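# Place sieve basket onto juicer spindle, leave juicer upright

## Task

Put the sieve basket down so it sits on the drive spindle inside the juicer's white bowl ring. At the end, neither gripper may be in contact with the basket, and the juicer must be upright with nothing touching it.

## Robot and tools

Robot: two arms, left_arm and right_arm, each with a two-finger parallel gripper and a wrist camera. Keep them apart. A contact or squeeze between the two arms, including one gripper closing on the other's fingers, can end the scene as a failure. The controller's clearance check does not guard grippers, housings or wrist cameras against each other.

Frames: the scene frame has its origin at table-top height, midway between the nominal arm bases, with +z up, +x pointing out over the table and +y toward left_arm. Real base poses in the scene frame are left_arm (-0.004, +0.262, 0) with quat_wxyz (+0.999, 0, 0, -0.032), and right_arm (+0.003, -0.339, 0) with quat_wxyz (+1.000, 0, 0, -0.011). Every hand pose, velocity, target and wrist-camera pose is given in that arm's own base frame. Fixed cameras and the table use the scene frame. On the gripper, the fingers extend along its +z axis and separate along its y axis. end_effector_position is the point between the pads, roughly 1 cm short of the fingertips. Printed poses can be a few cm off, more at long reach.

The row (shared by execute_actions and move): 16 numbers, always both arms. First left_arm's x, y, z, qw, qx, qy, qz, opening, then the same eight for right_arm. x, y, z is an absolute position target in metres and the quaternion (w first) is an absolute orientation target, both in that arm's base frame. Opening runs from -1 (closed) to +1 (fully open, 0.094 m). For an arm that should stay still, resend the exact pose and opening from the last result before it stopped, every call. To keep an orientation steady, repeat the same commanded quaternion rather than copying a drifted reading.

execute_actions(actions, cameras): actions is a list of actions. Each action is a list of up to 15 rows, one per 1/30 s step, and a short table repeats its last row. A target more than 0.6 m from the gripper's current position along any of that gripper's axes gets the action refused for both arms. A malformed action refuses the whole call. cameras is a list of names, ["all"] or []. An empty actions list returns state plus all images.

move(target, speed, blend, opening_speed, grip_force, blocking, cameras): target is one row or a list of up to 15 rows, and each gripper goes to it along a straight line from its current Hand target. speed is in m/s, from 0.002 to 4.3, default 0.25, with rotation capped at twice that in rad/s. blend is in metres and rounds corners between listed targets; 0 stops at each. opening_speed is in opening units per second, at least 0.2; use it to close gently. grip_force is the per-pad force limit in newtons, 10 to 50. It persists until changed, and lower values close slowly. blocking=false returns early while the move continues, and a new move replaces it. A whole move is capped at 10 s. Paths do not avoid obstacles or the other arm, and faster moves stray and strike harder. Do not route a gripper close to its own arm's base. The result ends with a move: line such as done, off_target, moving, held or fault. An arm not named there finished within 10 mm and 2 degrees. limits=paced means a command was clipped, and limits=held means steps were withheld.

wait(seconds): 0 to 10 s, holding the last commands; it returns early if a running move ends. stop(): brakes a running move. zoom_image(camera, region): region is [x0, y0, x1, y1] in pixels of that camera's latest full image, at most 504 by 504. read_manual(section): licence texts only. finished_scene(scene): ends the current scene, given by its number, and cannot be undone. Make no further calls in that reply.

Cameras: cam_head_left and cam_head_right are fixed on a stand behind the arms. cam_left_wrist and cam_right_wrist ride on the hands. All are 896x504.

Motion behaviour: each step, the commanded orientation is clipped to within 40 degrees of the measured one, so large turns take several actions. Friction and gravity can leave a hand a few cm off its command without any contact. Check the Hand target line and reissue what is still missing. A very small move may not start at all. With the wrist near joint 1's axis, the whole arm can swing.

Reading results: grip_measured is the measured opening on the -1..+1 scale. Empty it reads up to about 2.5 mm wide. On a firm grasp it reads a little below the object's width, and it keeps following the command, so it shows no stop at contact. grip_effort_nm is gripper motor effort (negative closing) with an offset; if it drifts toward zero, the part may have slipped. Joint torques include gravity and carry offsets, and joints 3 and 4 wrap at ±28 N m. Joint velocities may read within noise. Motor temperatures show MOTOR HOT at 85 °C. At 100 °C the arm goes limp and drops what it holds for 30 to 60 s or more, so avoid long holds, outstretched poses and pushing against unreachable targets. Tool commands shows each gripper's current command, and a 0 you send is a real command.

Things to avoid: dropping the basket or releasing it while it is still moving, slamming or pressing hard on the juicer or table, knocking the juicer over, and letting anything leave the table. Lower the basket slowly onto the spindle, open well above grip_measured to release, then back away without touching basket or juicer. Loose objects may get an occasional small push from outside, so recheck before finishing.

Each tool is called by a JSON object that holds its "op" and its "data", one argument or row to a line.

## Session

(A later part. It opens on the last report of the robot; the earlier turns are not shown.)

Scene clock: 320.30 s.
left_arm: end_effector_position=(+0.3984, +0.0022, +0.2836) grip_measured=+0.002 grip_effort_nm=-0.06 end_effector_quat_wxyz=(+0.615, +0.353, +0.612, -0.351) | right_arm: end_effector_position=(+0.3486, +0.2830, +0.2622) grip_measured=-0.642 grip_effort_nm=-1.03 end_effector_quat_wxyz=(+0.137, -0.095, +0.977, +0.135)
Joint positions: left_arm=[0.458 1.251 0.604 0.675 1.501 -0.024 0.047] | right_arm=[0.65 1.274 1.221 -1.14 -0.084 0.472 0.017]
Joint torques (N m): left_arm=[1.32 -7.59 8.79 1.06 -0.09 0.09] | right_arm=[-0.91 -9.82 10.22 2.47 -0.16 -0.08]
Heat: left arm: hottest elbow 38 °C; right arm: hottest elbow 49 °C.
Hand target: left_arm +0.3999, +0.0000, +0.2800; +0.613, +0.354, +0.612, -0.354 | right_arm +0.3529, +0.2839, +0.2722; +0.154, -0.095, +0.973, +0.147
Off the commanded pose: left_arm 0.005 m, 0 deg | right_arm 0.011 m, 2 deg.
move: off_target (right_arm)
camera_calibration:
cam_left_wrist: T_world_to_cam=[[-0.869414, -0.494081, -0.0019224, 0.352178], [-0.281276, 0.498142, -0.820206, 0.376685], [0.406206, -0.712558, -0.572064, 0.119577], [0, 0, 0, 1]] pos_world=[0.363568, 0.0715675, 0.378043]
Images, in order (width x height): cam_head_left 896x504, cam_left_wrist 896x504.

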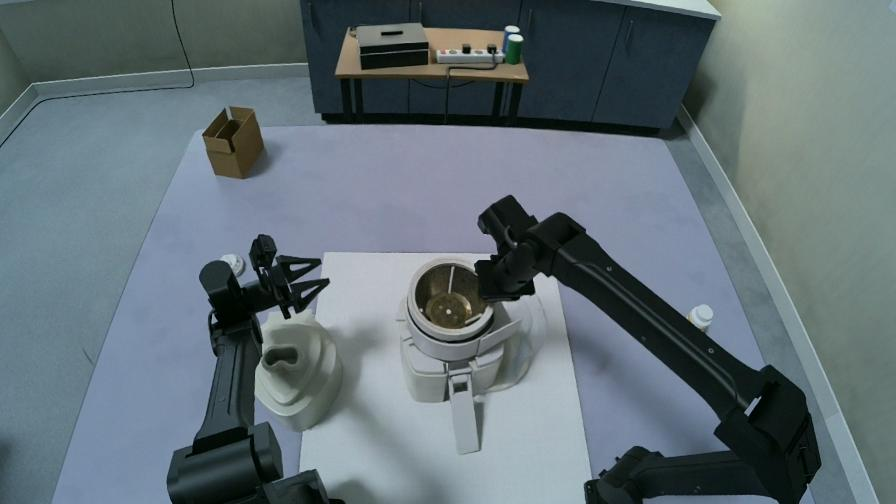

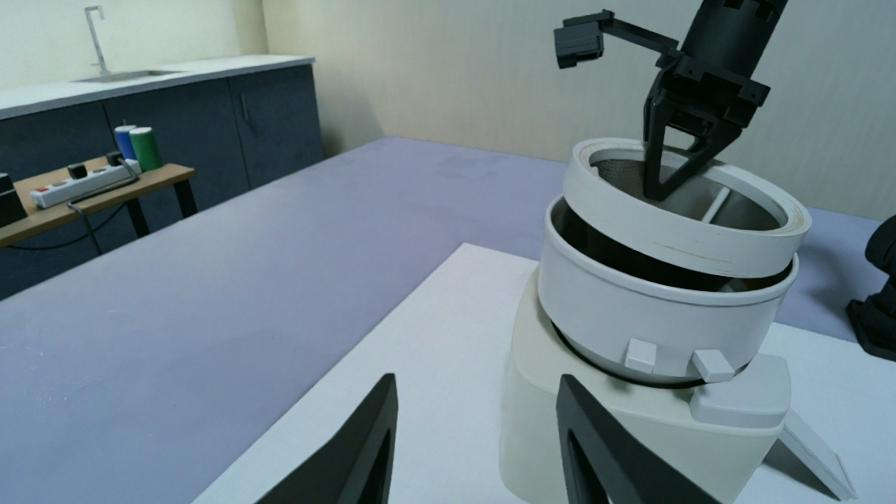

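{"op": "move", "data": {
  "target": [
    [0.4,0.0,0.28,-0.612,-0.3536,-0.612,0.3536,0,0.358,0.278,0.272,0.154,-0.095,0.975,0.147,-0.8],
    [0.4,0.0,0.28,-0.612,-0.3536,-0.612,0.3536,0,0.357,0.280,0.233,0.154,-0.095,0.975,0.147,-0.8]
  ],
  "speed": 0.06,
  "blend": [0.002,0],
  "cameras": ["cam_left_wrist","cam_head_left"]
}}

{"op": "zoom_image", "data": {
  "camera": "cam_left_wrist",
  "region": [420, 20, 896, 420]
}}

{"op": "zoom_image", "data": {
  "camera": "cam_head_left",
  "region": [380, 220, 520, 360]
}}

Scene clock: 328.77 s.
left_arm: end_effector_position=(+0.3984, +0.0022, +0.2836) grip_measured=+0.002 grip_effort_nm=-0.06 end_effector_quat_wxyz=(+0.615, +0.353, +0.612, -0.351) | right_arm: end_effector_position=(+0.3516, +0.2790, +0.2296) grip_measured=-0.642 grip_effort_nm=-1.03 end_effector_quat_wxyz=(+0.143, -0.094, +0.975, +0.139)
Joint positions: left_arm=[0.458 1.251 0.604 0.675 1.501 -0.024 0.047] | right_arm=[0.637 1.274 1.132 -1.037 -0.089 0.462 0.017]
Joint torques (N m): left_arm=[1.55 -7.53 8.99 1.02 -0.07 0.07] | right_arm=[-1.14 -8.41 9.91 2.41 -0.24 -0.16]
Heat: left arm: hottest elbow 38 °C; right arm: hottest elbow 50 °C.
Hand target: left_arm +0.3999, +0.0000, +0.2800; +0.613, +0.354, +0.612, -0.354 | right_arm +0.3570, +0.2799, +0.2331; +0.154, -0.095, +0.973, +0.146
Off the commanded pose: left_arm 0.005 m, 0 deg | right_arm 0.006 m, 2 deg.
move: done
camera_calibration:
cam_left_wrist: T_world_to_cam=[[-0.869414, -0.494081, -0.0019224, 0.352178], [-0.281276, 0.498142, -0.820206, 0.376685], [0.406206, -0.712558, -0.572064, 0.119577], [0, 0, 0, 1]] pos_world=[0.363568, 0.0715675, 0.378043]
Images, in order (width x height): cam_head_left 896x504, cam_left_wrist 896x504.

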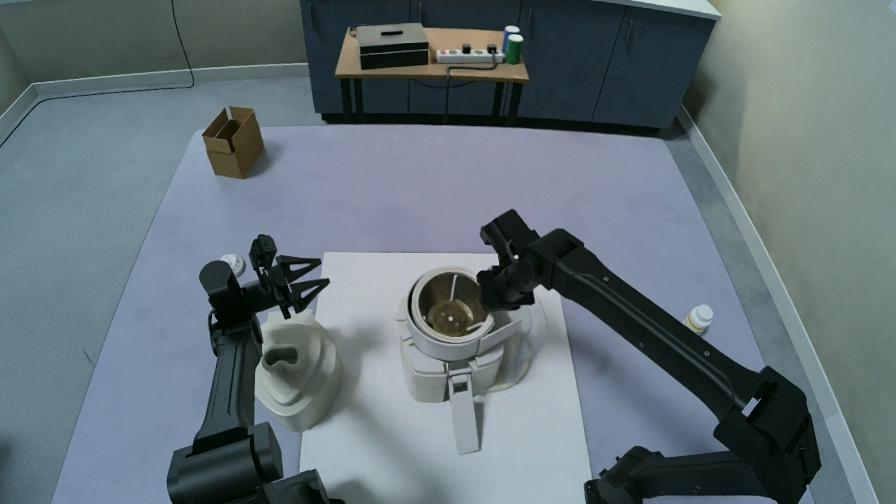

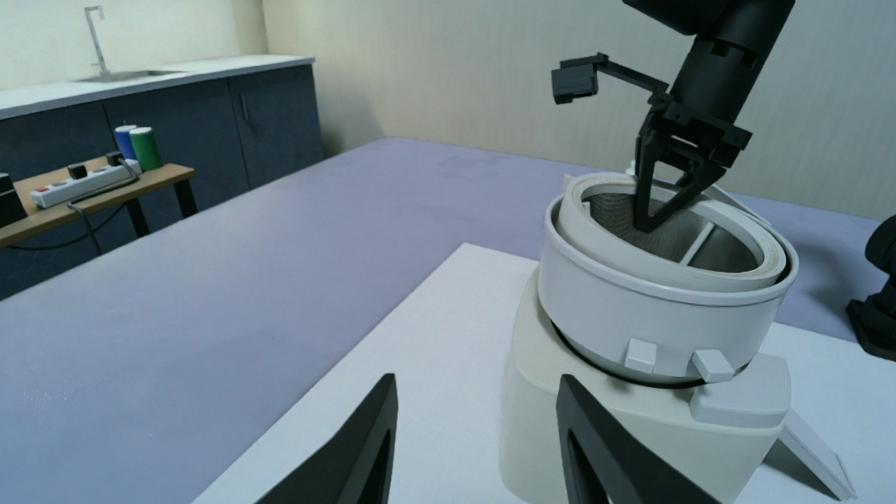

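Scaled by 1.059 from the camera's 896x504 image, which has a finer 1280x720 frame.

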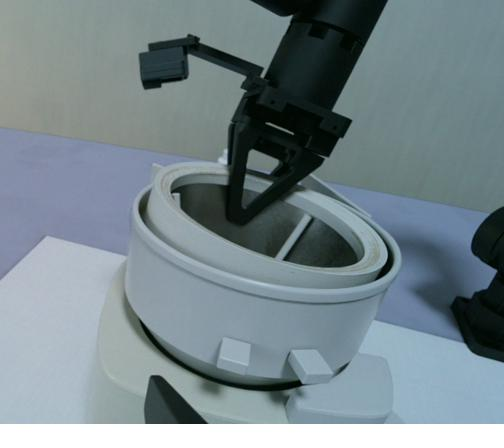

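Scaled by 3.600 from the camera's 896x504 image, which has a finer 1280x720 frame.

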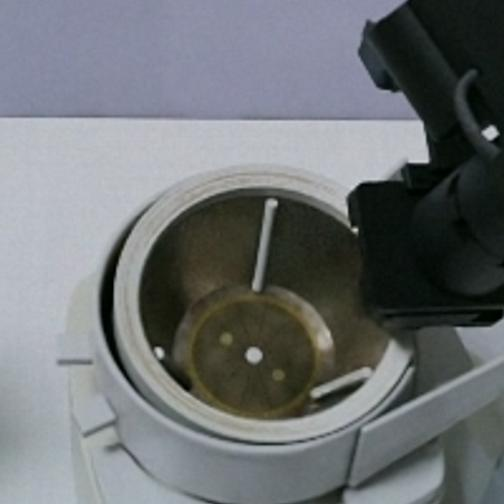

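{"op": "move", "data": {
  "target": [0.4,0.0,0.28,-0.612,-0.3536,-0.612,0.3536,0,0.357,0.284,0.196,0.154,-0.095,0.975,0.147,-0.8],
  "speed": 0.05,
  "cameras": ["cam_left_wrist","cam_head_left"]
}}

{"op": "zoom_image", "data": {
  "camera": "cam_left_wrist",
  "region": [420, 20, 896, 420]
}}

{"op": "zoom_image", "data": {
  "camera": "cam_head_left",
  "region": [380, 220, 520, 360]
}}

Scene clock: 335.87 s.
left_arm: end_effector_position=(+0.3984, +0.0022, +0.2836) grip_measured=+0.002 grip_effort_nm=-0.06 end_effector_quat_wxyz=(+0.615, +0.353, +0.612, -0.351) | right_arm: end_effector_position=(+0.3568, +0.2839, +0.2098) grip_measured=-0.642 grip_effort_nm=-1.03 end_effector_quat_wxyz=(+0.158, -0.095, +0.971, +0.150)
Joint positions: left_arm=[0.458 1.251 0.604 0.675 1.501 -0.024 0.047] | right_arm=[0.637 1.281 1.075 -0.935 -0.094 0.462 0.017]
Joint torques (N m): left_arm=[1.73 -7.65 8.77 1.14 -0.08 0.11] | right_arm=[-0.44 -7.24 8.32 2.54 0.15 -0.07]
Heat: left arm: hottest elbow 38 °C; right arm: hottest elbow 50 °C.
Hand target: left_arm +0.3999, +0.0000, +0.2800; +0.613, +0.354, +0.612, -0.354 | right_arm +0.3568, +0.2837, +0.1963; +0.154, -0.095, +0.973, +0.147
Off the commanded pose: left_arm 0.005 m, 0 deg | right_arm 0.014 m, 1 deg.
move: off_target (right_arm)
camera_calibration:
cam_left_wrist: T_world_to_cam=[[-0.869414, -0.494081, -0.0019224, 0.352178], [-0.281276, 0.498142, -0.820206, 0.376685], [0.406206, -0.712558, -0.572064, 0.119577], [0, 0, 0, 1]] pos_world=[0.363568, 0.0715675, 0.378043]
Images, in order (width x height): cam_head_left 896x504, cam_left_wrist 896x504.

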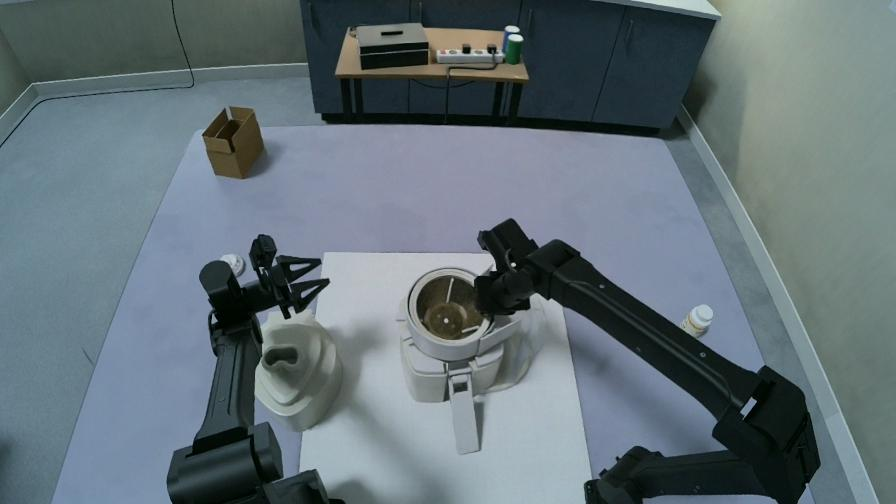

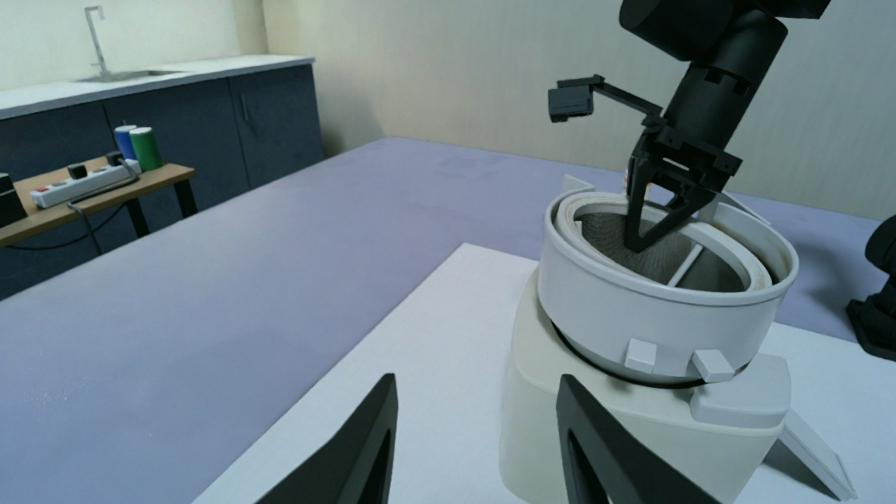

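Scaled by 1.059 from the camera's 896x504 image, which has a finer 1280x720 frame.

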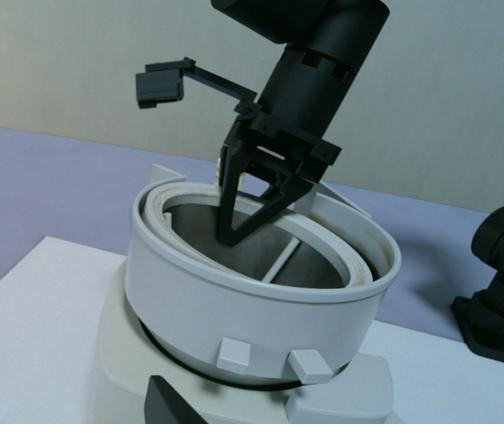

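Scaled by 3.600 from the camera's 896x504 image, which has a finer 1280x720 frame.

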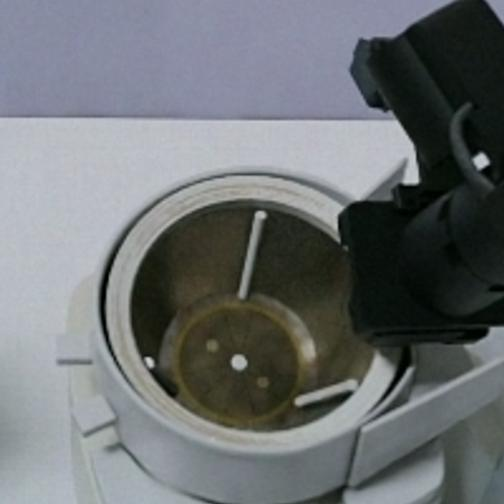

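{"op": "move", "data": {
  "target": [
    [0.4,0.0,0.28,-0.612,-0.3536,-0.612,0.3536,0,0.356,0.275,0.211,0.154,-0.095,0.975,0.147,-0.8],
    [0.4,0.0,0.28,-0.612,-0.3536,-0.612,0.3536,0,0.357,0.277,0.186,0.154,-0.095,0.975,0.147,-0.8]
  ],
  "speed": 0.05,
  "cameras": ["cam_head_left"]
}}

{"op": "zoom_image", "data": {
  "camera": "cam_head_left",
  "region": [380, 220, 520, 360]
}}

Scene clock: 344.70 s.
left_arm: end_effector_position=(+0.3984, +0.0022, +0.2836) grip_measured=+0.002 grip_effort_nm=-0.06 end_effector_quat_wxyz=(+0.615, +0.353, +0.612, -0.351) | right_arm: end_effector_position=(+0.3567, +0.2839, +0.2080) grip_measured=-0.642 grip_effort_nm=-1.03 end_effector_quat_wxyz=(+0.165, -0.096, +0.969, +0.159)
Joint positions: left_arm=[0.458 1.251 0.604 0.675 1.501 -0.024 0.047] | right_arm=[0.634 1.27 1.053 -0.902 -0.102 0.461 0.017]
Joint torques (N m): left_arm=[0.91 -7.12 8.98 1.02 -0.09 0.06] | right_arm=[-1.96 -6.53 7.41 2.25 0.2 -0.2]
Heat: left arm: hottest elbow 38 °C; right arm: hottest elbow 50 °C.
Hand target: left_arm +0.3999, +0.0000, +0.2800; +0.613, +0.354, +0.612, -0.354 | right_arm +0.3563, +0.2768, +0.1867; +0.154, -0.095, +0.973, +0.147
Off the commanded pose: left_arm 0.005 m, 0 deg | right_arm 0.023 m, 2 deg.
move: off_target (right_arm)
Images, in order (width x height): cam_head_left 896x504.

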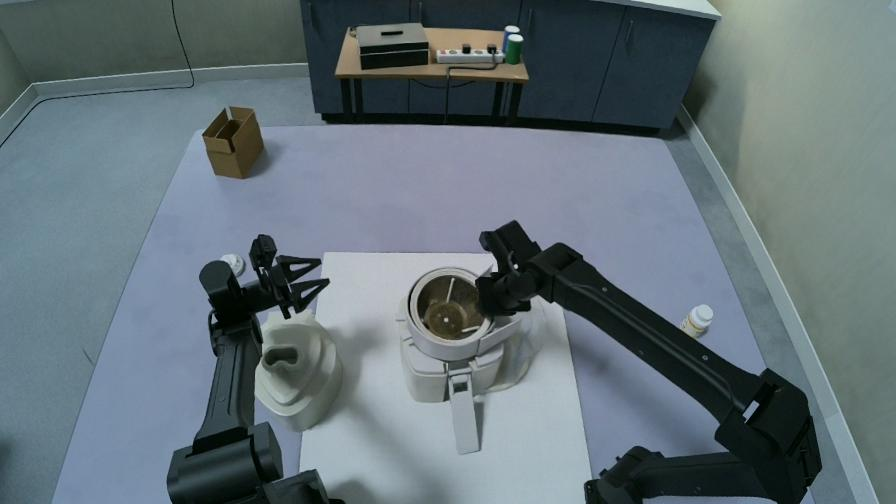

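Scaled by 3.600 from the camera's 896x504 image, which has a finer 1280x720 frame.

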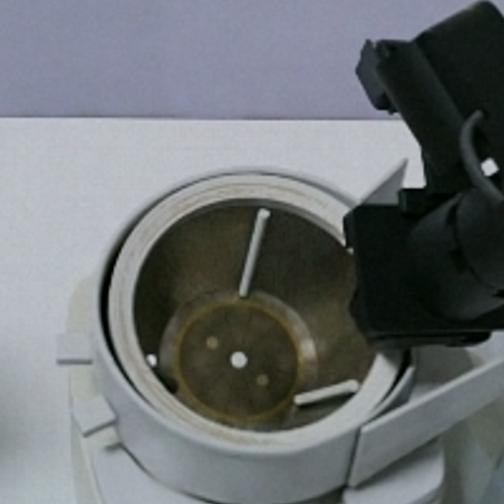

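{"op": "move", "data": {
  "target": [
    [0.4,0.0,0.28,-0.612,-0.3536,-0.612,0.3536,0,0.358,0.272,0.25,0.154,-0.095,0.975,0.147,-0.8],
    [0.4,0.0,0.28,-0.612,-0.3536,-0.612,0.3536,0,0.357,0.274,0.218,0.154,-0.095,0.975,0.147,-0.8],
    [0.4,0.0,0.28,-0.612,-0.3536,-0.612,0.3536,0,0.357,0.276,0.185,0.154,-0.095,0.975,0.147,-0.8]
  ],
  "speed": 0.06,
  "blend": [0,0.002,0],
  "cameras": ["cam_head_left"]
}}

{"op": "zoom_image", "data": {
  "camera": "cam_head_left",
  "region": [380, 220, 520, 360]
}}

Scene clock: 353.40 s.
left_arm: end_effector_position=(+0.3984, +0.0022, +0.2836) grip_measured=+0.002 grip_effort_nm=-0.06 end_effector_quat_wxyz=(+0.615, +0.353, +0.612, -0.351) | right_arm: end_effector_position=(+0.3511, +0.2776, +0.2083) grip_measured=-0.643 grip_effort_nm=-1.03 end_effector_quat_wxyz=(+0.161, -0.102, +0.969, +0.155)
Joint positions: left_arm=[0.458 1.251 0.604 0.675 1.501 -0.024 0.047] | right_arm=[0.629 1.254 1.044 -0.921 -0.105 0.442 0.017]
Joint torques (N m): left_arm=[1.08 -7.3 8.98 0.87 -0.06 0.06] | right_arm=[-1.2 -5.66 7.84 3.08 0.25 0]
Heat: left arm: hottest elbow 38 °C; right arm: hottest elbow 50 °C.
Hand target: left_arm +0.3999, +0.0000, +0.2800; +0.613, +0.354, +0.612, -0.354 | right_arm +0.3560, +0.2752, +0.1857; +0.154, -0.095, +0.973, +0.146
Off the commanded pose: left_arm 0.005 m, 0 deg | right_arm 0.024 m, 2 deg.
move: off_target (right_arm)
Images, in order (width x height): cam_head_left 896x504.

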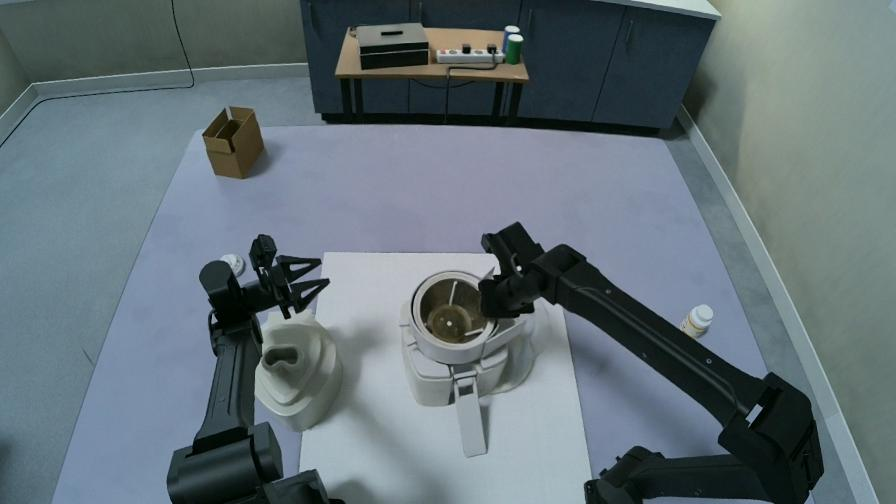

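Scaled by 3.600 from the camera's 896x504 image, which has a finer 1280x720 frame.

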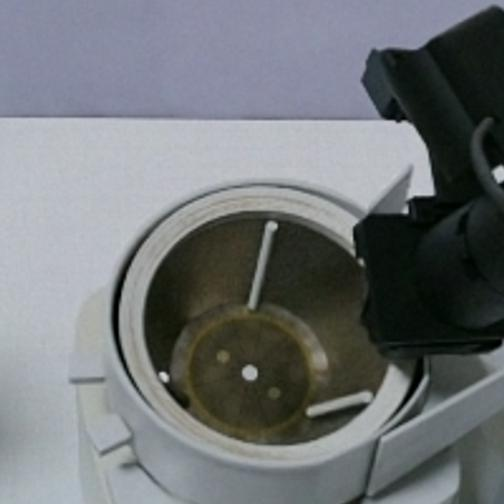

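{"op": "move", "data": {
  "target": [
    [0.4,0.0,0.28,-0.612,-0.3536,-0.612,0.3536,0,0.353,0.277,0.202,0.158,-0.099,0.971,0.151,-0.8],
    [0.4,0.0,0.28,-0.612,-0.3536,-0.612,0.3536,0,0.353,0.277,0.208,0.158,-0.099,0.971,0.151,-0.1]
  ],
  "opening_speed": 0.6,
  "speed": 0.05
}}

{"op": "move", "data": {
  "target": [
    [0.4,0.0,0.28,-0.612,-0.3536,-0.612,0.3536,0,0.330,0.253,0.29,0.158,-0.099,0.971,0.151,-0.1],
    [0.4,0.0,0.28,-0.612,-0.3536,-0.612,0.3536,0,0.26,0.2,0.36,0.20,-0.145,0.965,0.06,-1]
  ],
  "speed": 0.15,
  "cameras": ["cam_head_left","cam_left_wrist"]
}}

{"op": "zoom_image", "data": {
  "camera": "cam_head_left",
  "region": [390, 255, 510, 375]
}}

{"op": "zoom_image", "data": {
  "camera": "cam_left_wrist",
  "region": [420, 20, 896, 420]
}}

Scene clock: 366.93 s.
left_arm: end_effector_position=(+0.3984, +0.0022, +0.2836) grip_measured=+0.002 grip_effort_nm=-0.06 end_effector_quat_wxyz=(+0.615, +0.353, +0.612, -0.351) | right_arm: end_effector_position=(+0.3467, +0.2849, +0.2099) grip_measured=-0.104 grip_effort_nm=0.17 end_effector_quat_wxyz=(+0.159, -0.110, +0.967, +0.164)
Joint positions: left_arm=[0.458 1.251 0.604 0.675 1.501 -0.024 0.047] | right_arm=[0.642 1.253 1.044 -0.915 -0.12 0.442 0.042]
Joint torques (N m): left_arm=[0.79 -7.71 8.81 0.91 -0.05 0.03] | right_arm=[-1.67 -7.18 10.8 0.88 0.78 -0.06]
Heat: left arm: hottest elbow 38 °C; right arm: hottest elbow 48 °C.
Hand target: left_arm +0.3999, +0.0000, +0.2800; +0.613, +0.354, +0.612, -0.354 | right_arm +0.3528, +0.2771, +0.2081; +0.158, -0.099, +0.971, +0.151
Off the commanded pose: left_arm 0.005 m, 0 deg | right_arm 0.010 m, 2 deg.
move: done

Scene clock: 370.07 s.
left_arm: end_effector_position=(+0.3984, +0.0022, +0.2836) grip_measured=+0.002 grip_effort_nm=-0.06 end_effector_quat_wxyz=(+0.615, +0.353, +0.612, -0.351) | right_arm: end_effector_position=(+0.2561, +0.1920, +0.3276) grip_measured=-0.995 grip_effort_nm=-0.19 end_effector_quat_wxyz=(+0.175, -0.137, +0.974, +0.046)
Joint positions: left_arm=[0.458 1.251 0.604 0.675 1.501 -0.024 0.047] | right_arm=[0.704 0.964 1.173 -1.432 0.109 0.405 0]
Joint torques (N m): left_arm=[1.14 -7.47 8.87 1.07 -0.09 0.02] | right_arm=[0.38 -4.13 15.82 1.02 0.24 -0.15]
Heat: left arm: hottest elbow 38 °C; right arm: hottest elbow 48 °C.
Hand target: left_arm +0.3999, +0.0000, +0.2800; +0.613, +0.354, +0.612, -0.354 | right_arm +0.2590, +0.1989, +0.3592; +0.201, -0.145, +0.967, +0.060
Off the commanded pose: left_arm 0.005 m, 0 deg | right_arm 0.034 m, 4 deg.
move: off_target (right_arm); target 2's new opening was sent with right_arm's hand 0.033 m and 4 deg from that target
camera_calibration:
cam_left_wrist: T_world_to_cam=[[-0.869414, -0.494081, -0.0019224, 0.352178], [-0.281276, 0.498142, -0.820206, 0.376685], [0.406206, -0.712558, -0.572064, 0.119577], [0, 0, 0, 1]] pos_world=[0.363568, 0.0715675, 0.378043]
Images, in order (width x height): cam_head_left 896x504, cam_left_wrist 896x504.

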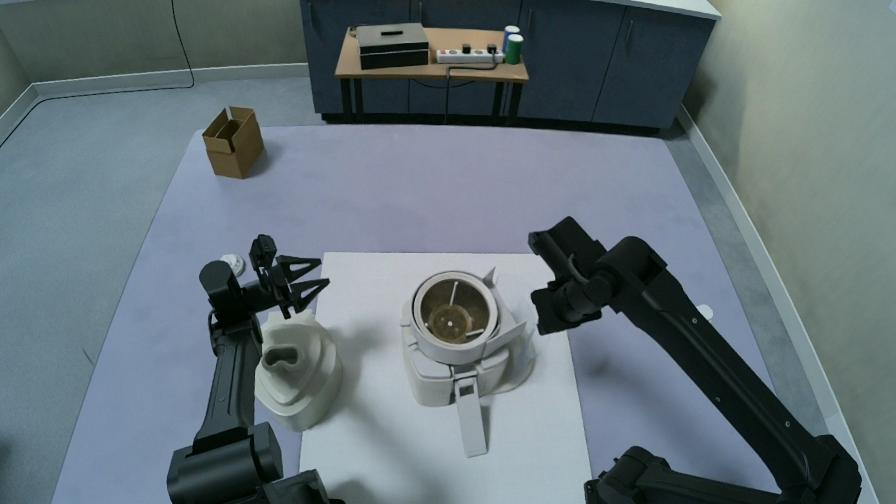

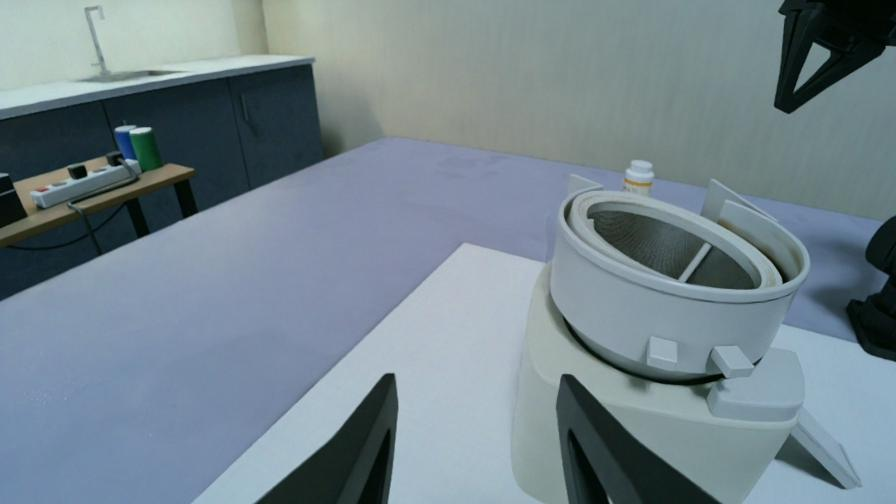

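Scaled by 4.200 from the camera's 896x504 image, which has a finer 1280x720 frame.

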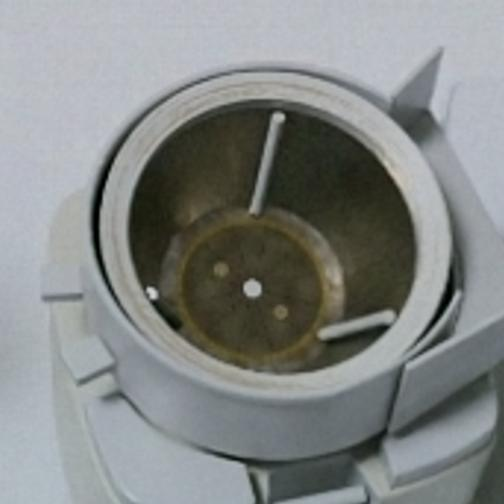

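Scaled by 1.059 from the camera's 896x504 image, which has a finer 1280x720 frame.

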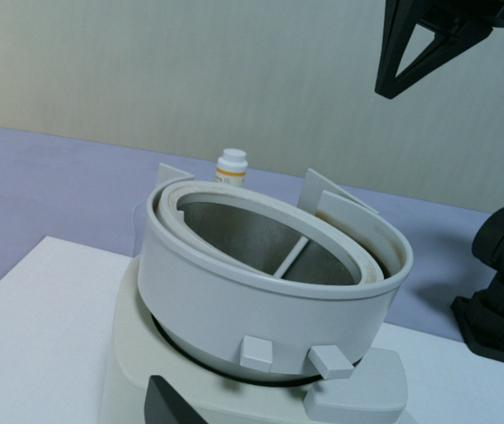

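{"op": "move", "data": {
  "target": [
    [0.4,0.0,0.28,-0.612,-0.3536,-0.612,0.3536,0,0.315,0.325,0.31,0.12,-0.145,0.98,0.03,-1],
    [0.4,0.0,0.28,-0.612,-0.3536,-0.612,0.3536,0,0.334,0.338,0.21,0.12,-0.145,0.98,0.03,-1],
    [0.4,0.0,0.28,-0.612,-0.3536,-0.612,0.3536,0,0.336,0.336,0.14,0.12,-0.145,0.98,0.03,-1]
  ],
  "speed": [0.2,0.12,0.05],
  "blend": [0.02,0.005,0],
  "cameras": ["cam_head_left"]
}}

{"op": "zoom_image", "data": {
  "camera": "cam_head_left",
  "region": [390, 255, 510, 375]
}}

Scene clock: 381.03 s.
left_arm: end_effector_position=(+0.3984, +0.0022, +0.2836) grip_measured=+0.002 grip_effort_nm=-0.06 end_effector_quat_wxyz=(+0.615, +0.353, +0.612, -0.351) | right_arm: end_effector_position=(+0.3372, +0.3411, +0.1710) grip_measured=-0.996 grip_effort_nm=-0.21 end_effector_quat_wxyz=(+0.140, -0.146, +0.978, +0.045)
Joint positions: left_arm=[0.458 1.251 0.604 0.675 1.501 -0.024 0.047] | right_arm=[0.83 1.454 1.173 -1.015 0.106 0.52 0]
Joint torques (N m): left_arm=[1.08 -7.24 8.79 1.24 -0.03 0.06] | right_arm=[-1.26 -7.36 6.68 2.22 0.02 -0.1]
Heat: left arm: hottest elbow 38 °C; right arm: hottest elbow 49 °C.
Hand target: left_arm +0.3999, +0.0000, +0.2800; +0.613, +0.354, +0.612, -0.354 | right_arm +0.3350, +0.3350, +0.1411; +0.120, -0.145, +0.982, +0.030
Off the commanded pose: left_arm 0.005 m, 0 deg | right_arm 0.031 m, 3 deg.
move: off_target (right_arm)
Images, in order (width x height): cam_head_left 896x504.

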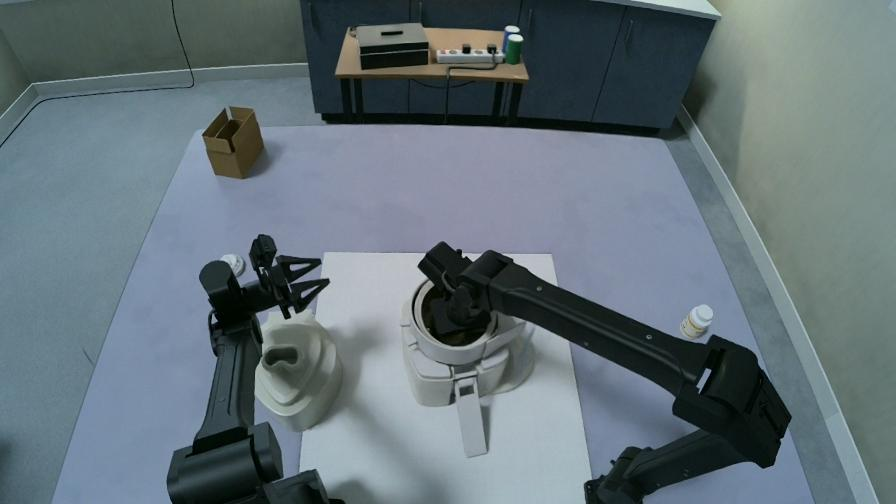

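Scaled by 4.200 from the camera's 896x504 image, which has a finer 1280x720 frame.

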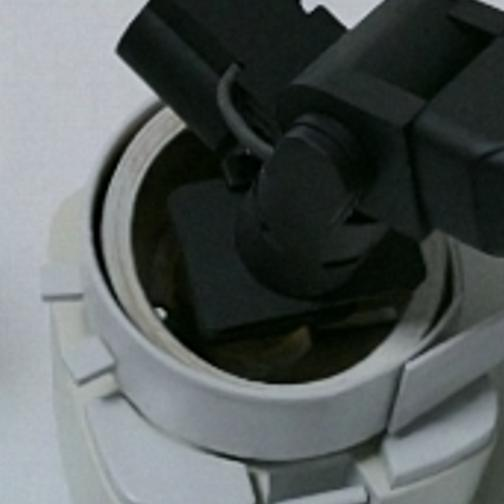

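{"op": "move", "data": {
  "target": [
    [0.4,0.0,0.28,-0.612,-0.3536,-0.612,0.3536,0,0.33,0.338,0.20,0.12,-0.145,0.98,0.03,-1],
    [0.4,0.0,0.28,-0.612,-0.3536,-0.612,0.3536,0,0.315,0.325,0.31,0.12,-0.145,0.98,0.03,-1],
    [0.4,0.0,0.28,-0.612,-0.3536,-0.612,0.3536,0,0.26,0.2,0.36,0.20,-0.145,0.965,0.06,-1]
  ],
  "speed": [0.1,0.2,0.25],
  "blend": [0.01,0.02,0],
  "cameras": ["cam_head_left","cam_left_wrist"]
}}

{"op": "zoom_image", "data": {
  "camera": "cam_head_left",
  "region": [390, 255, 510, 375]
}}

{"op": "zoom_image", "data": {
  "camera": "cam_left_wrist",
  "region": [420, 20, 896, 420]
}}

Scene clock: 390.77 s.
left_arm: end_effector_position=(+0.3984, +0.0022, +0.2836) grip_measured=+0.002 grip_effort_nm=-0.06 end_effector_quat_wxyz=(+0.615, +0.353, +0.612, -0.351) | right_arm: end_effector_position=(+0.2596, +0.2043, +0.3675) grip_measured=-0.996 grip_effort_nm=-0.21 end_effector_quat_wxyz=(+0.212, -0.144, +0.964, +0.069)
Joint positions: left_arm=[0.458 1.251 0.604 0.675 1.501 -0.024 0.047] | right_arm=[0.728 0.96 1.257 -1.432 0.114 0.407 0]
Joint torques (N m): left_arm=[0.73 -6.77 8.96 0.85 -0.08 0.02] | right_arm=[-1.61 -3.43 9.16 1.02 0.03 -0.23]
Heat: left arm: hottest elbow 38 °C; right arm: hottest elbow 49 °C.
Hand target: left_arm +0.3999, +0.0000, +0.2800; +0.613, +0.354, +0.612, -0.354 | right_arm +0.2599, +0.2001, +0.3601; +0.200, -0.145, +0.967, +0.060
Off the commanded pose: left_arm 0.005 m, 0 deg | right_arm 0.009 m, 2 deg.
move: done
camera_calibration:
cam_left_wrist: T_world_to_cam=[[-0.869414, -0.494081, -0.0019224, 0.352178], [-0.281276, 0.498142, -0.820206, 0.376685], [0.406206, -0.712558, -0.572064, 0.119577], [0, 0, 0, 1]] pos_world=[0.363568, 0.0715675, 0.378043]
Images, in order (width x height): cam_head_left 896x504, cam_left_wrist 896x504.

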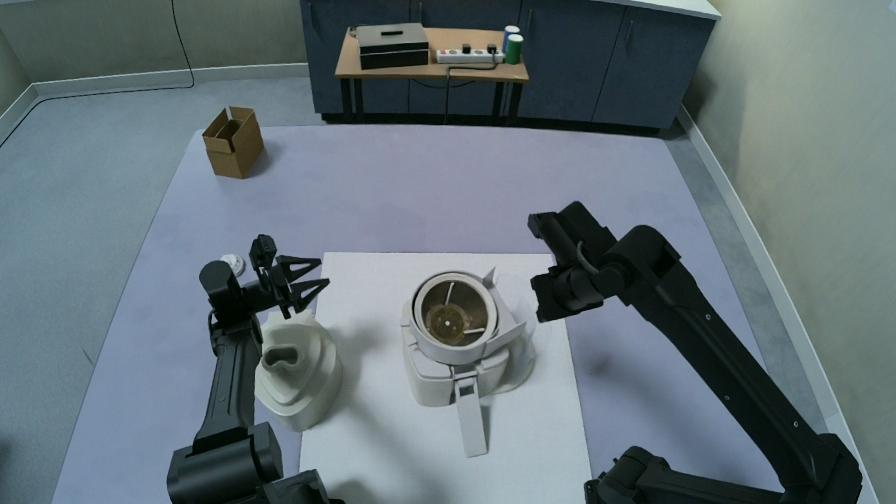

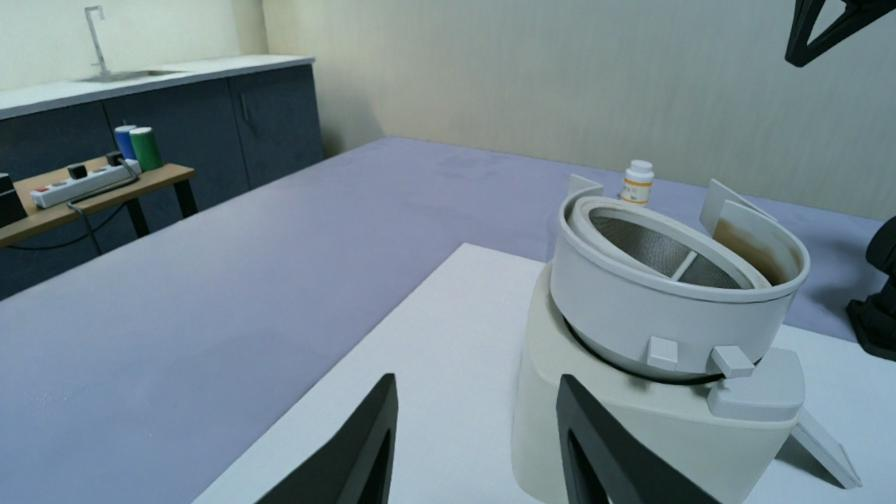

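Scaled by 4.200 from the camera's 896x504 image, which has a finer 1280x720 frame.

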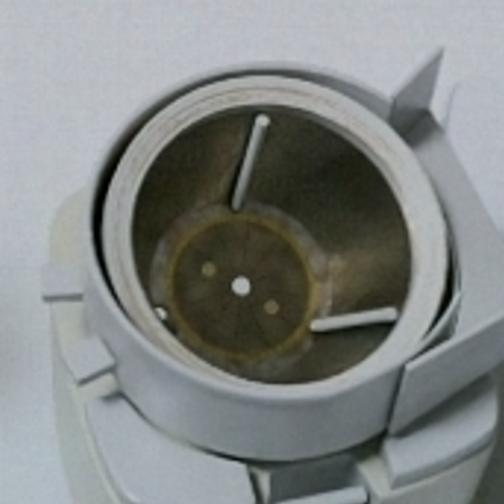

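Scaled by 1.059 from the camera's 896x504 image, which has a finer 1280x720 frame.

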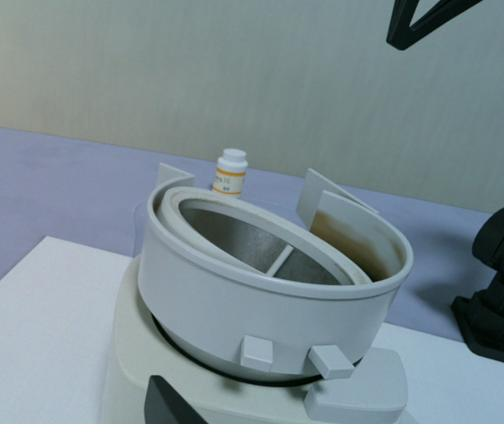

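{"op": "move", "data": {
  "target": [
    [0.4,0.0,0.28,-0.612,-0.3536,-0.612,0.3536,0,0.315,0.325,0.31,0.12,-0.145,0.98,0.03,-1],
    [0.4,0.0,0.28,-0.612,-0.3536,-0.612,0.3536,0,0.331,0.328,0.185,0.12,-0.145,0.98,0.03,-1],
    [0.4,0.0,0.28,-0.612,-0.3536,-0.612,0.3536,0,0.327,0.290,0.175,0.12,-0.145,0.98,0.03,-1],
    [0.4,0.0,0.28,-0.612,-0.3536,-0.612,0.3536,0,0.330,0.328,0.20,0.12,-0.145,0.98,0.03,-1],
    [0.4,0.0,0.28,-0.612,-0.3536,-0.612,0.3536,0,0.334,0.328,0.135,0.12,-0.145,0.98,0.03,-1],
    [0.4,0.0,0.28,-0.612,-0.3536,-0.612,0.3536,0,0.328,0.335,0.20,0.12,-0.145,0.98,0.03,-1],
    [0.4,0.0,0.28,-0.612,-0.3536,-0.612,0.3536,0,0.315,0.325,0.31,0.12,-0.145,0.98,0.03,-1]
  ],
  "speed": [0.25,0.15,0.06,0.1,0.06,0.12,0.25],
  "blend": [0.02,0.005,0,0.003,0,0.01,0.0]
}}

{"op": "move", "data": {
  "target": [0.4,0.0,0.28,-0.612,-0.3536,-0.612,0.3536,0,0.26,0.2,0.36,0.20,-0.145,0.965,0.06,-1],
  "cameras": ["cam_head_left","cam_left_wrist"]
}}

{"op": "zoom_image", "data": {
  "camera": "cam_head_left",
  "region": [390, 255, 510, 375]
}}

{"op": "zoom_image", "data": {
  "camera": "cam_left_wrist",
  "region": [420, 20, 896, 420]
}}

Scene clock: 417.80 s.
left_arm: end_effector_position=(+0.3984, +0.0022, +0.2836) grip_measured=+0.002 grip_effort_nm=-0.06 end_effector_quat_wxyz=(+0.615, +0.353, +0.612, -0.351) | right_arm: end_effector_position=(+0.3090, +0.3113, +0.2861) grip_measured=-0.996 grip_effort_nm=-0.21 end_effector_quat_wxyz=(+0.103, -0.147, +0.984, +0.016)
Joint positions: left_arm=[0.458 1.251 0.604 0.675 1.501 -0.024 0.047] | right_arm=[0.832 1.368 1.404 -1.426 0.105 0.525 0]
Joint torques (N m): left_arm=[1.44 -7.18 8.88 1.2 -0.09 0] | right_arm=[0.5 -9.11 15.21 0.5 0.26 0.06]
Heat: left arm: hottest elbow 38 °C; right arm: hottest elbow 48 °C.
Hand target: left_arm +0.3999, +0.0000, +0.2800; +0.613, +0.354, +0.612, -0.354 | right_arm +0.3142, +0.3241, +0.3097; +0.121, -0.145, +0.982, +0.031
Off the commanded pose: left_arm 0.005 m, 0 deg | right_arm 0.028 m, 3 deg.
move: off_target (right_arm)

Scene clock: 419.30 s.
left_arm: end_effector_position=(+0.3984, +0.0022, +0.2836) grip_measured=+0.002 grip_effort_nm=-0.06 end_effector_quat_wxyz=(+0.615, +0.353, +0.612, -0.351) | right_arm: end_effector_position=(+0.2595, +0.2043, +0.3675) grip_measured=-0.996 grip_effort_nm=-0.21 end_effector_quat_wxyz=(+0.211, -0.144, +0.964, +0.069)
Joint positions: left_arm=[0.458 1.251 0.604 0.675 1.501 -0.024 0.047] | right_arm=[0.728 0.96 1.257 -1.433 0.114 0.407 0]
Joint torques (N m): left_arm=[0.79 -7.53 9.02 0.92 -0.05 0.07] | right_arm=[-1.38 -3.43 9.26 1.1 0.04 -0.15]
Heat: left arm: hottest elbow 38 °C; right arm: hottest elbow 48 °C.
Hand target: left_arm +0.3999, +0.0000, +0.2800; +0.613, +0.354, +0.612, -0.354 | right_arm +0.2599, +0.2001, +0.3602; +0.200, -0.145, +0.967, +0.060
Off the commanded pose: left_arm 0.005 m, 0 deg | right_arm 0.009 m, 2 deg.
move: done
camera_calibration:
cam_left_wrist: T_world_to_cam=[[-0.869414, -0.494081, -0.0019224, 0.352178], [-0.281276, 0.498142, -0.820206, 0.376685], [0.406206, -0.712558, -0.572064, 0.119577], [0, 0, 0, 1]] pos_world=[0.363568, 0.0715675, 0.378043]
Images, in order (width x height): cam_head_left 896x504, cam_left_wrist 896x504.

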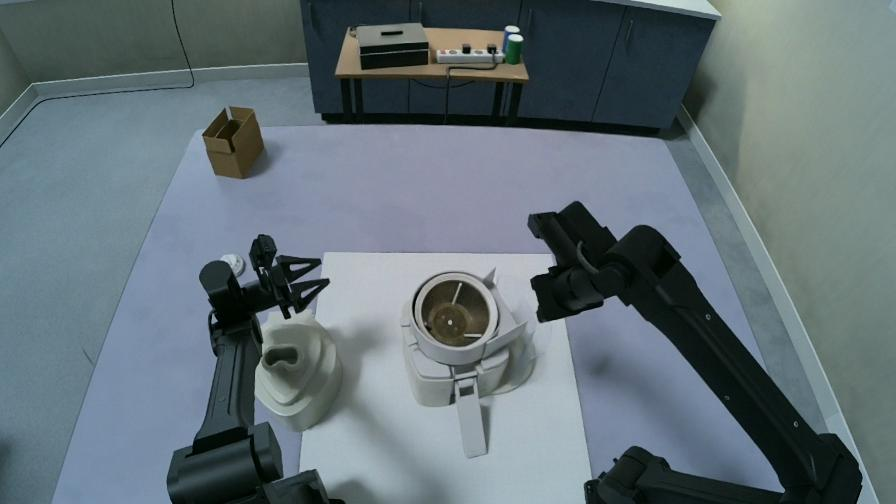

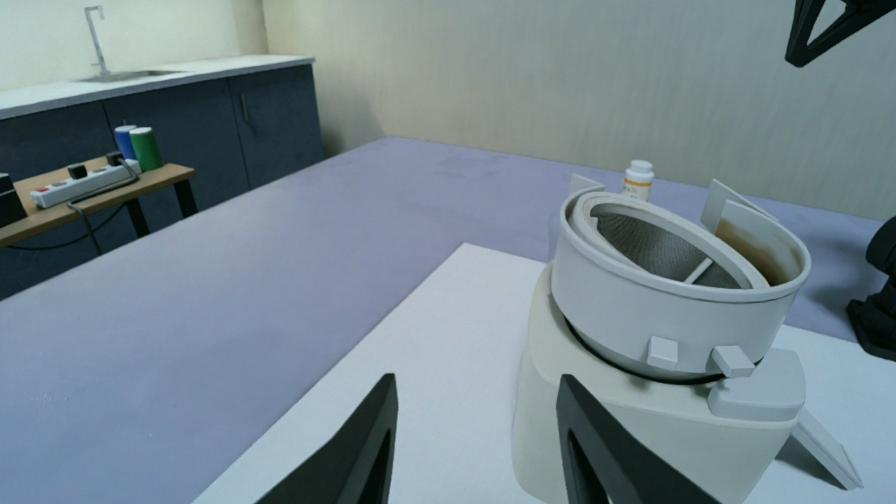

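Scaled by 4.200 from the camera's 896x504 image, which has a finer 1280x720 frame.

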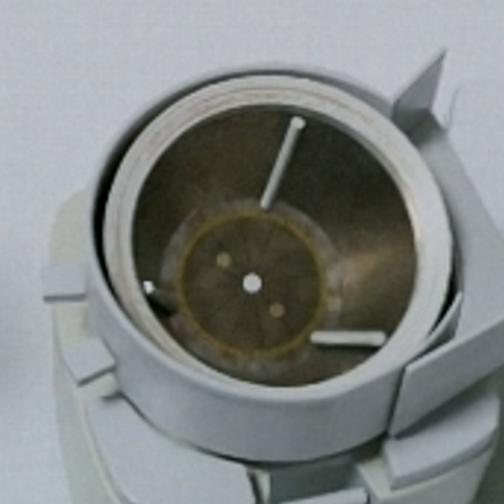

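Scaled by 1.059 from the camera's 896x504 image, which has a finer 1280x720 frame.

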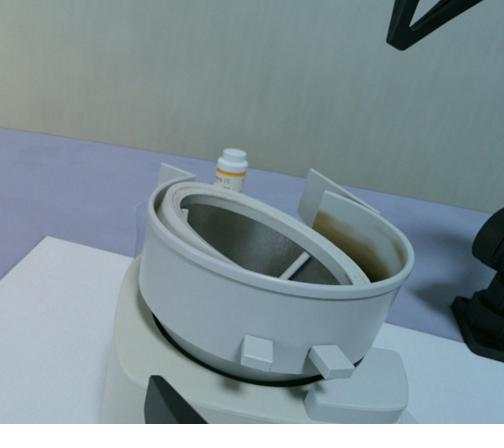

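{"op": "move", "data": {
  "target": [
    [0.4,0.0,0.28,-0.612,-0.3536,-0.612,0.3536,0,0.36,0.345,0.33,0.12,-0.145,0.98,0.03,-1],
    [0.4,0.0,0.28,-0.612,-0.3536,-0.612,0.3536,0,0.400,0.364,0.27,0.12,-0.145,0.98,0.03,-1],
    [0.4,0.0,0.28,-0.612,-0.3536,-0.612,0.3536,0,0.400,0.364,0.205,0.12,-0.145,0.98,0.03,-1]
  ],
  "speed": [0.25,0.15,0.05],
  "blend": [0.02,0.005,0],
  "cameras": ["cam_head_left","cam_left_wrist"]
}}

{"op": "zoom_image", "data": {
  "camera": "cam_head_left",
  "region": [390, 255, 510, 375]
}}

{"op": "zoom_image", "data": {
  "camera": "cam_left_wrist",
  "region": [420, 20, 896, 420]
}}

Scene clock: 433.47 s.
left_arm: end_effector_position=(+0.3984, +0.0022, +0.2836) grip_measured=+0.002 grip_effort_nm=-0.06 end_effector_quat_wxyz=(+0.615, +0.353, +0.612, -0.351) | right_arm: end_effector_position=(+0.3849, +0.3611, +0.2213) grip_measured=-0.996 grip_effort_nm=-0.20 end_effector_quat_wxyz=(+0.115, -0.150, +0.982, +0.029)
Joint positions: left_arm=[0.458 1.251 0.604 0.675 1.501 -0.024 0.047] | right_arm=[0.783 1.582 1.462 -1.23 0.087 0.47 0]
Joint torques (N m): left_arm=[1.61 -7 8.96 1.11 -0.12 0.07] | right_arm=[-2.02 -10.29 9.16 3.18 0.26 -0.11]
Heat: left arm: hottest elbow 38 °C; right arm: hottest elbow 48 °C.
Hand target: left_arm +0.3999, +0.0000, +0.2800; +0.613, +0.354, +0.612, -0.354 | right_arm +0.3993, +0.3633, +0.2053; +0.120, -0.145, +0.982, +0.030
Off the commanded pose: left_arm 0.005 m, 0 deg | right_arm 0.022 m, 1 deg.
move: off_target (right_arm)
camera_calibration:
cam_left_wrist: T_world_to_cam=[[-0.869414, -0.494081, -0.0019224, 0.352178], [-0.281276, 0.498142, -0.820206, 0.376685], [0.406206, -0.712558, -0.572064, 0.119577], [0, 0, 0, 1]] pos_world=[0.363568, 0.0715675, 0.378043]
Images, in order (width x height): cam_head_left 896x504, cam_left_wrist 896x504.

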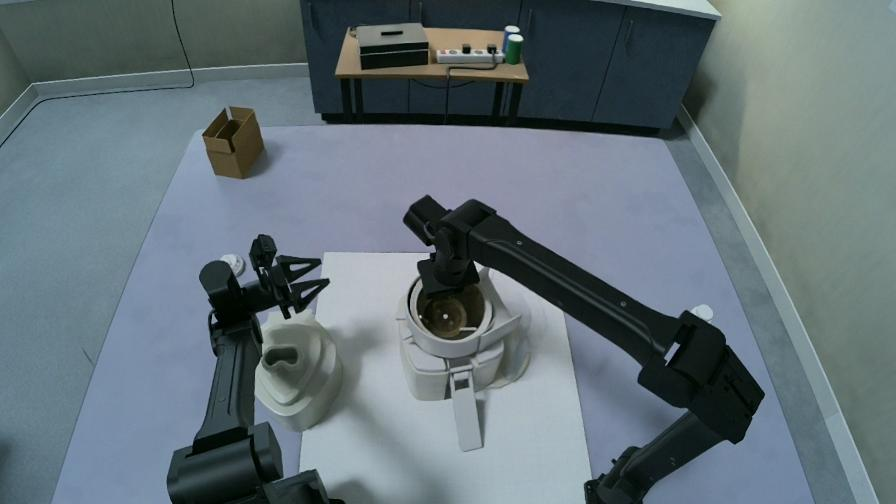

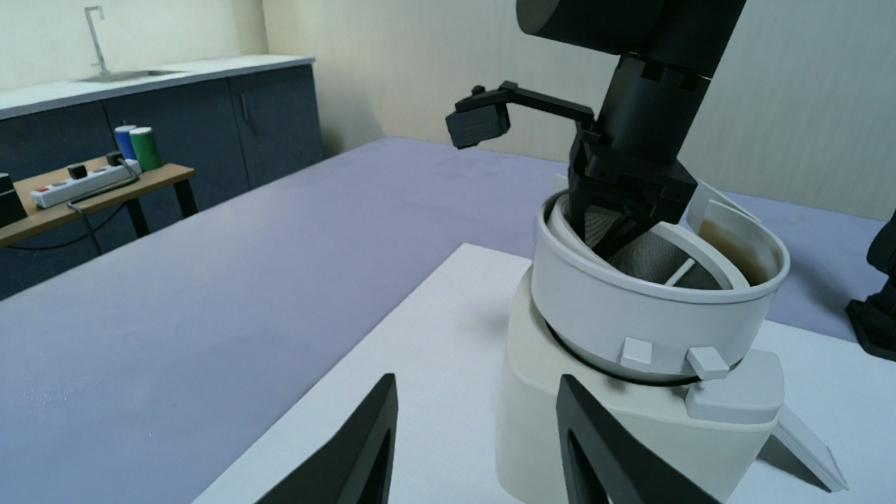

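Scaled by 4.200 from the camera's 896x504 image, which has a finer 1280x720 frame.

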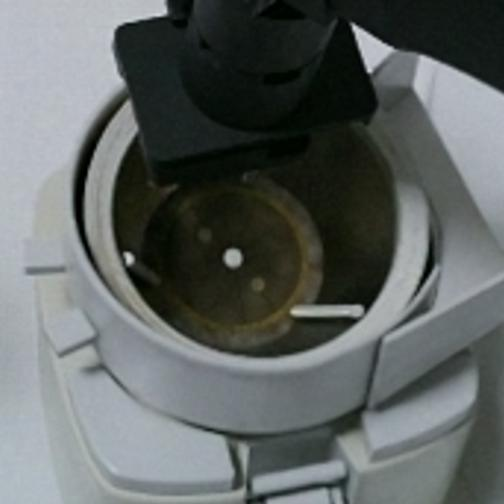

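Scaled by 1.059 from the camera's 896x504 image, which has a finer 1280x720 frame.

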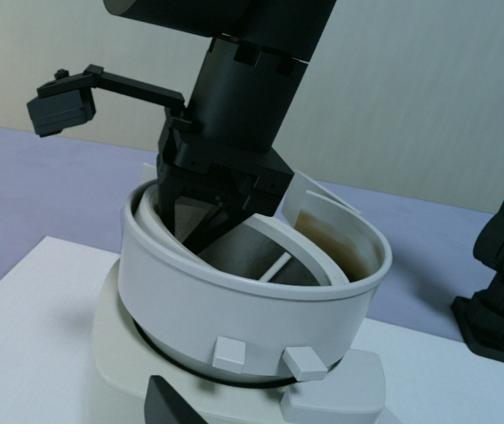

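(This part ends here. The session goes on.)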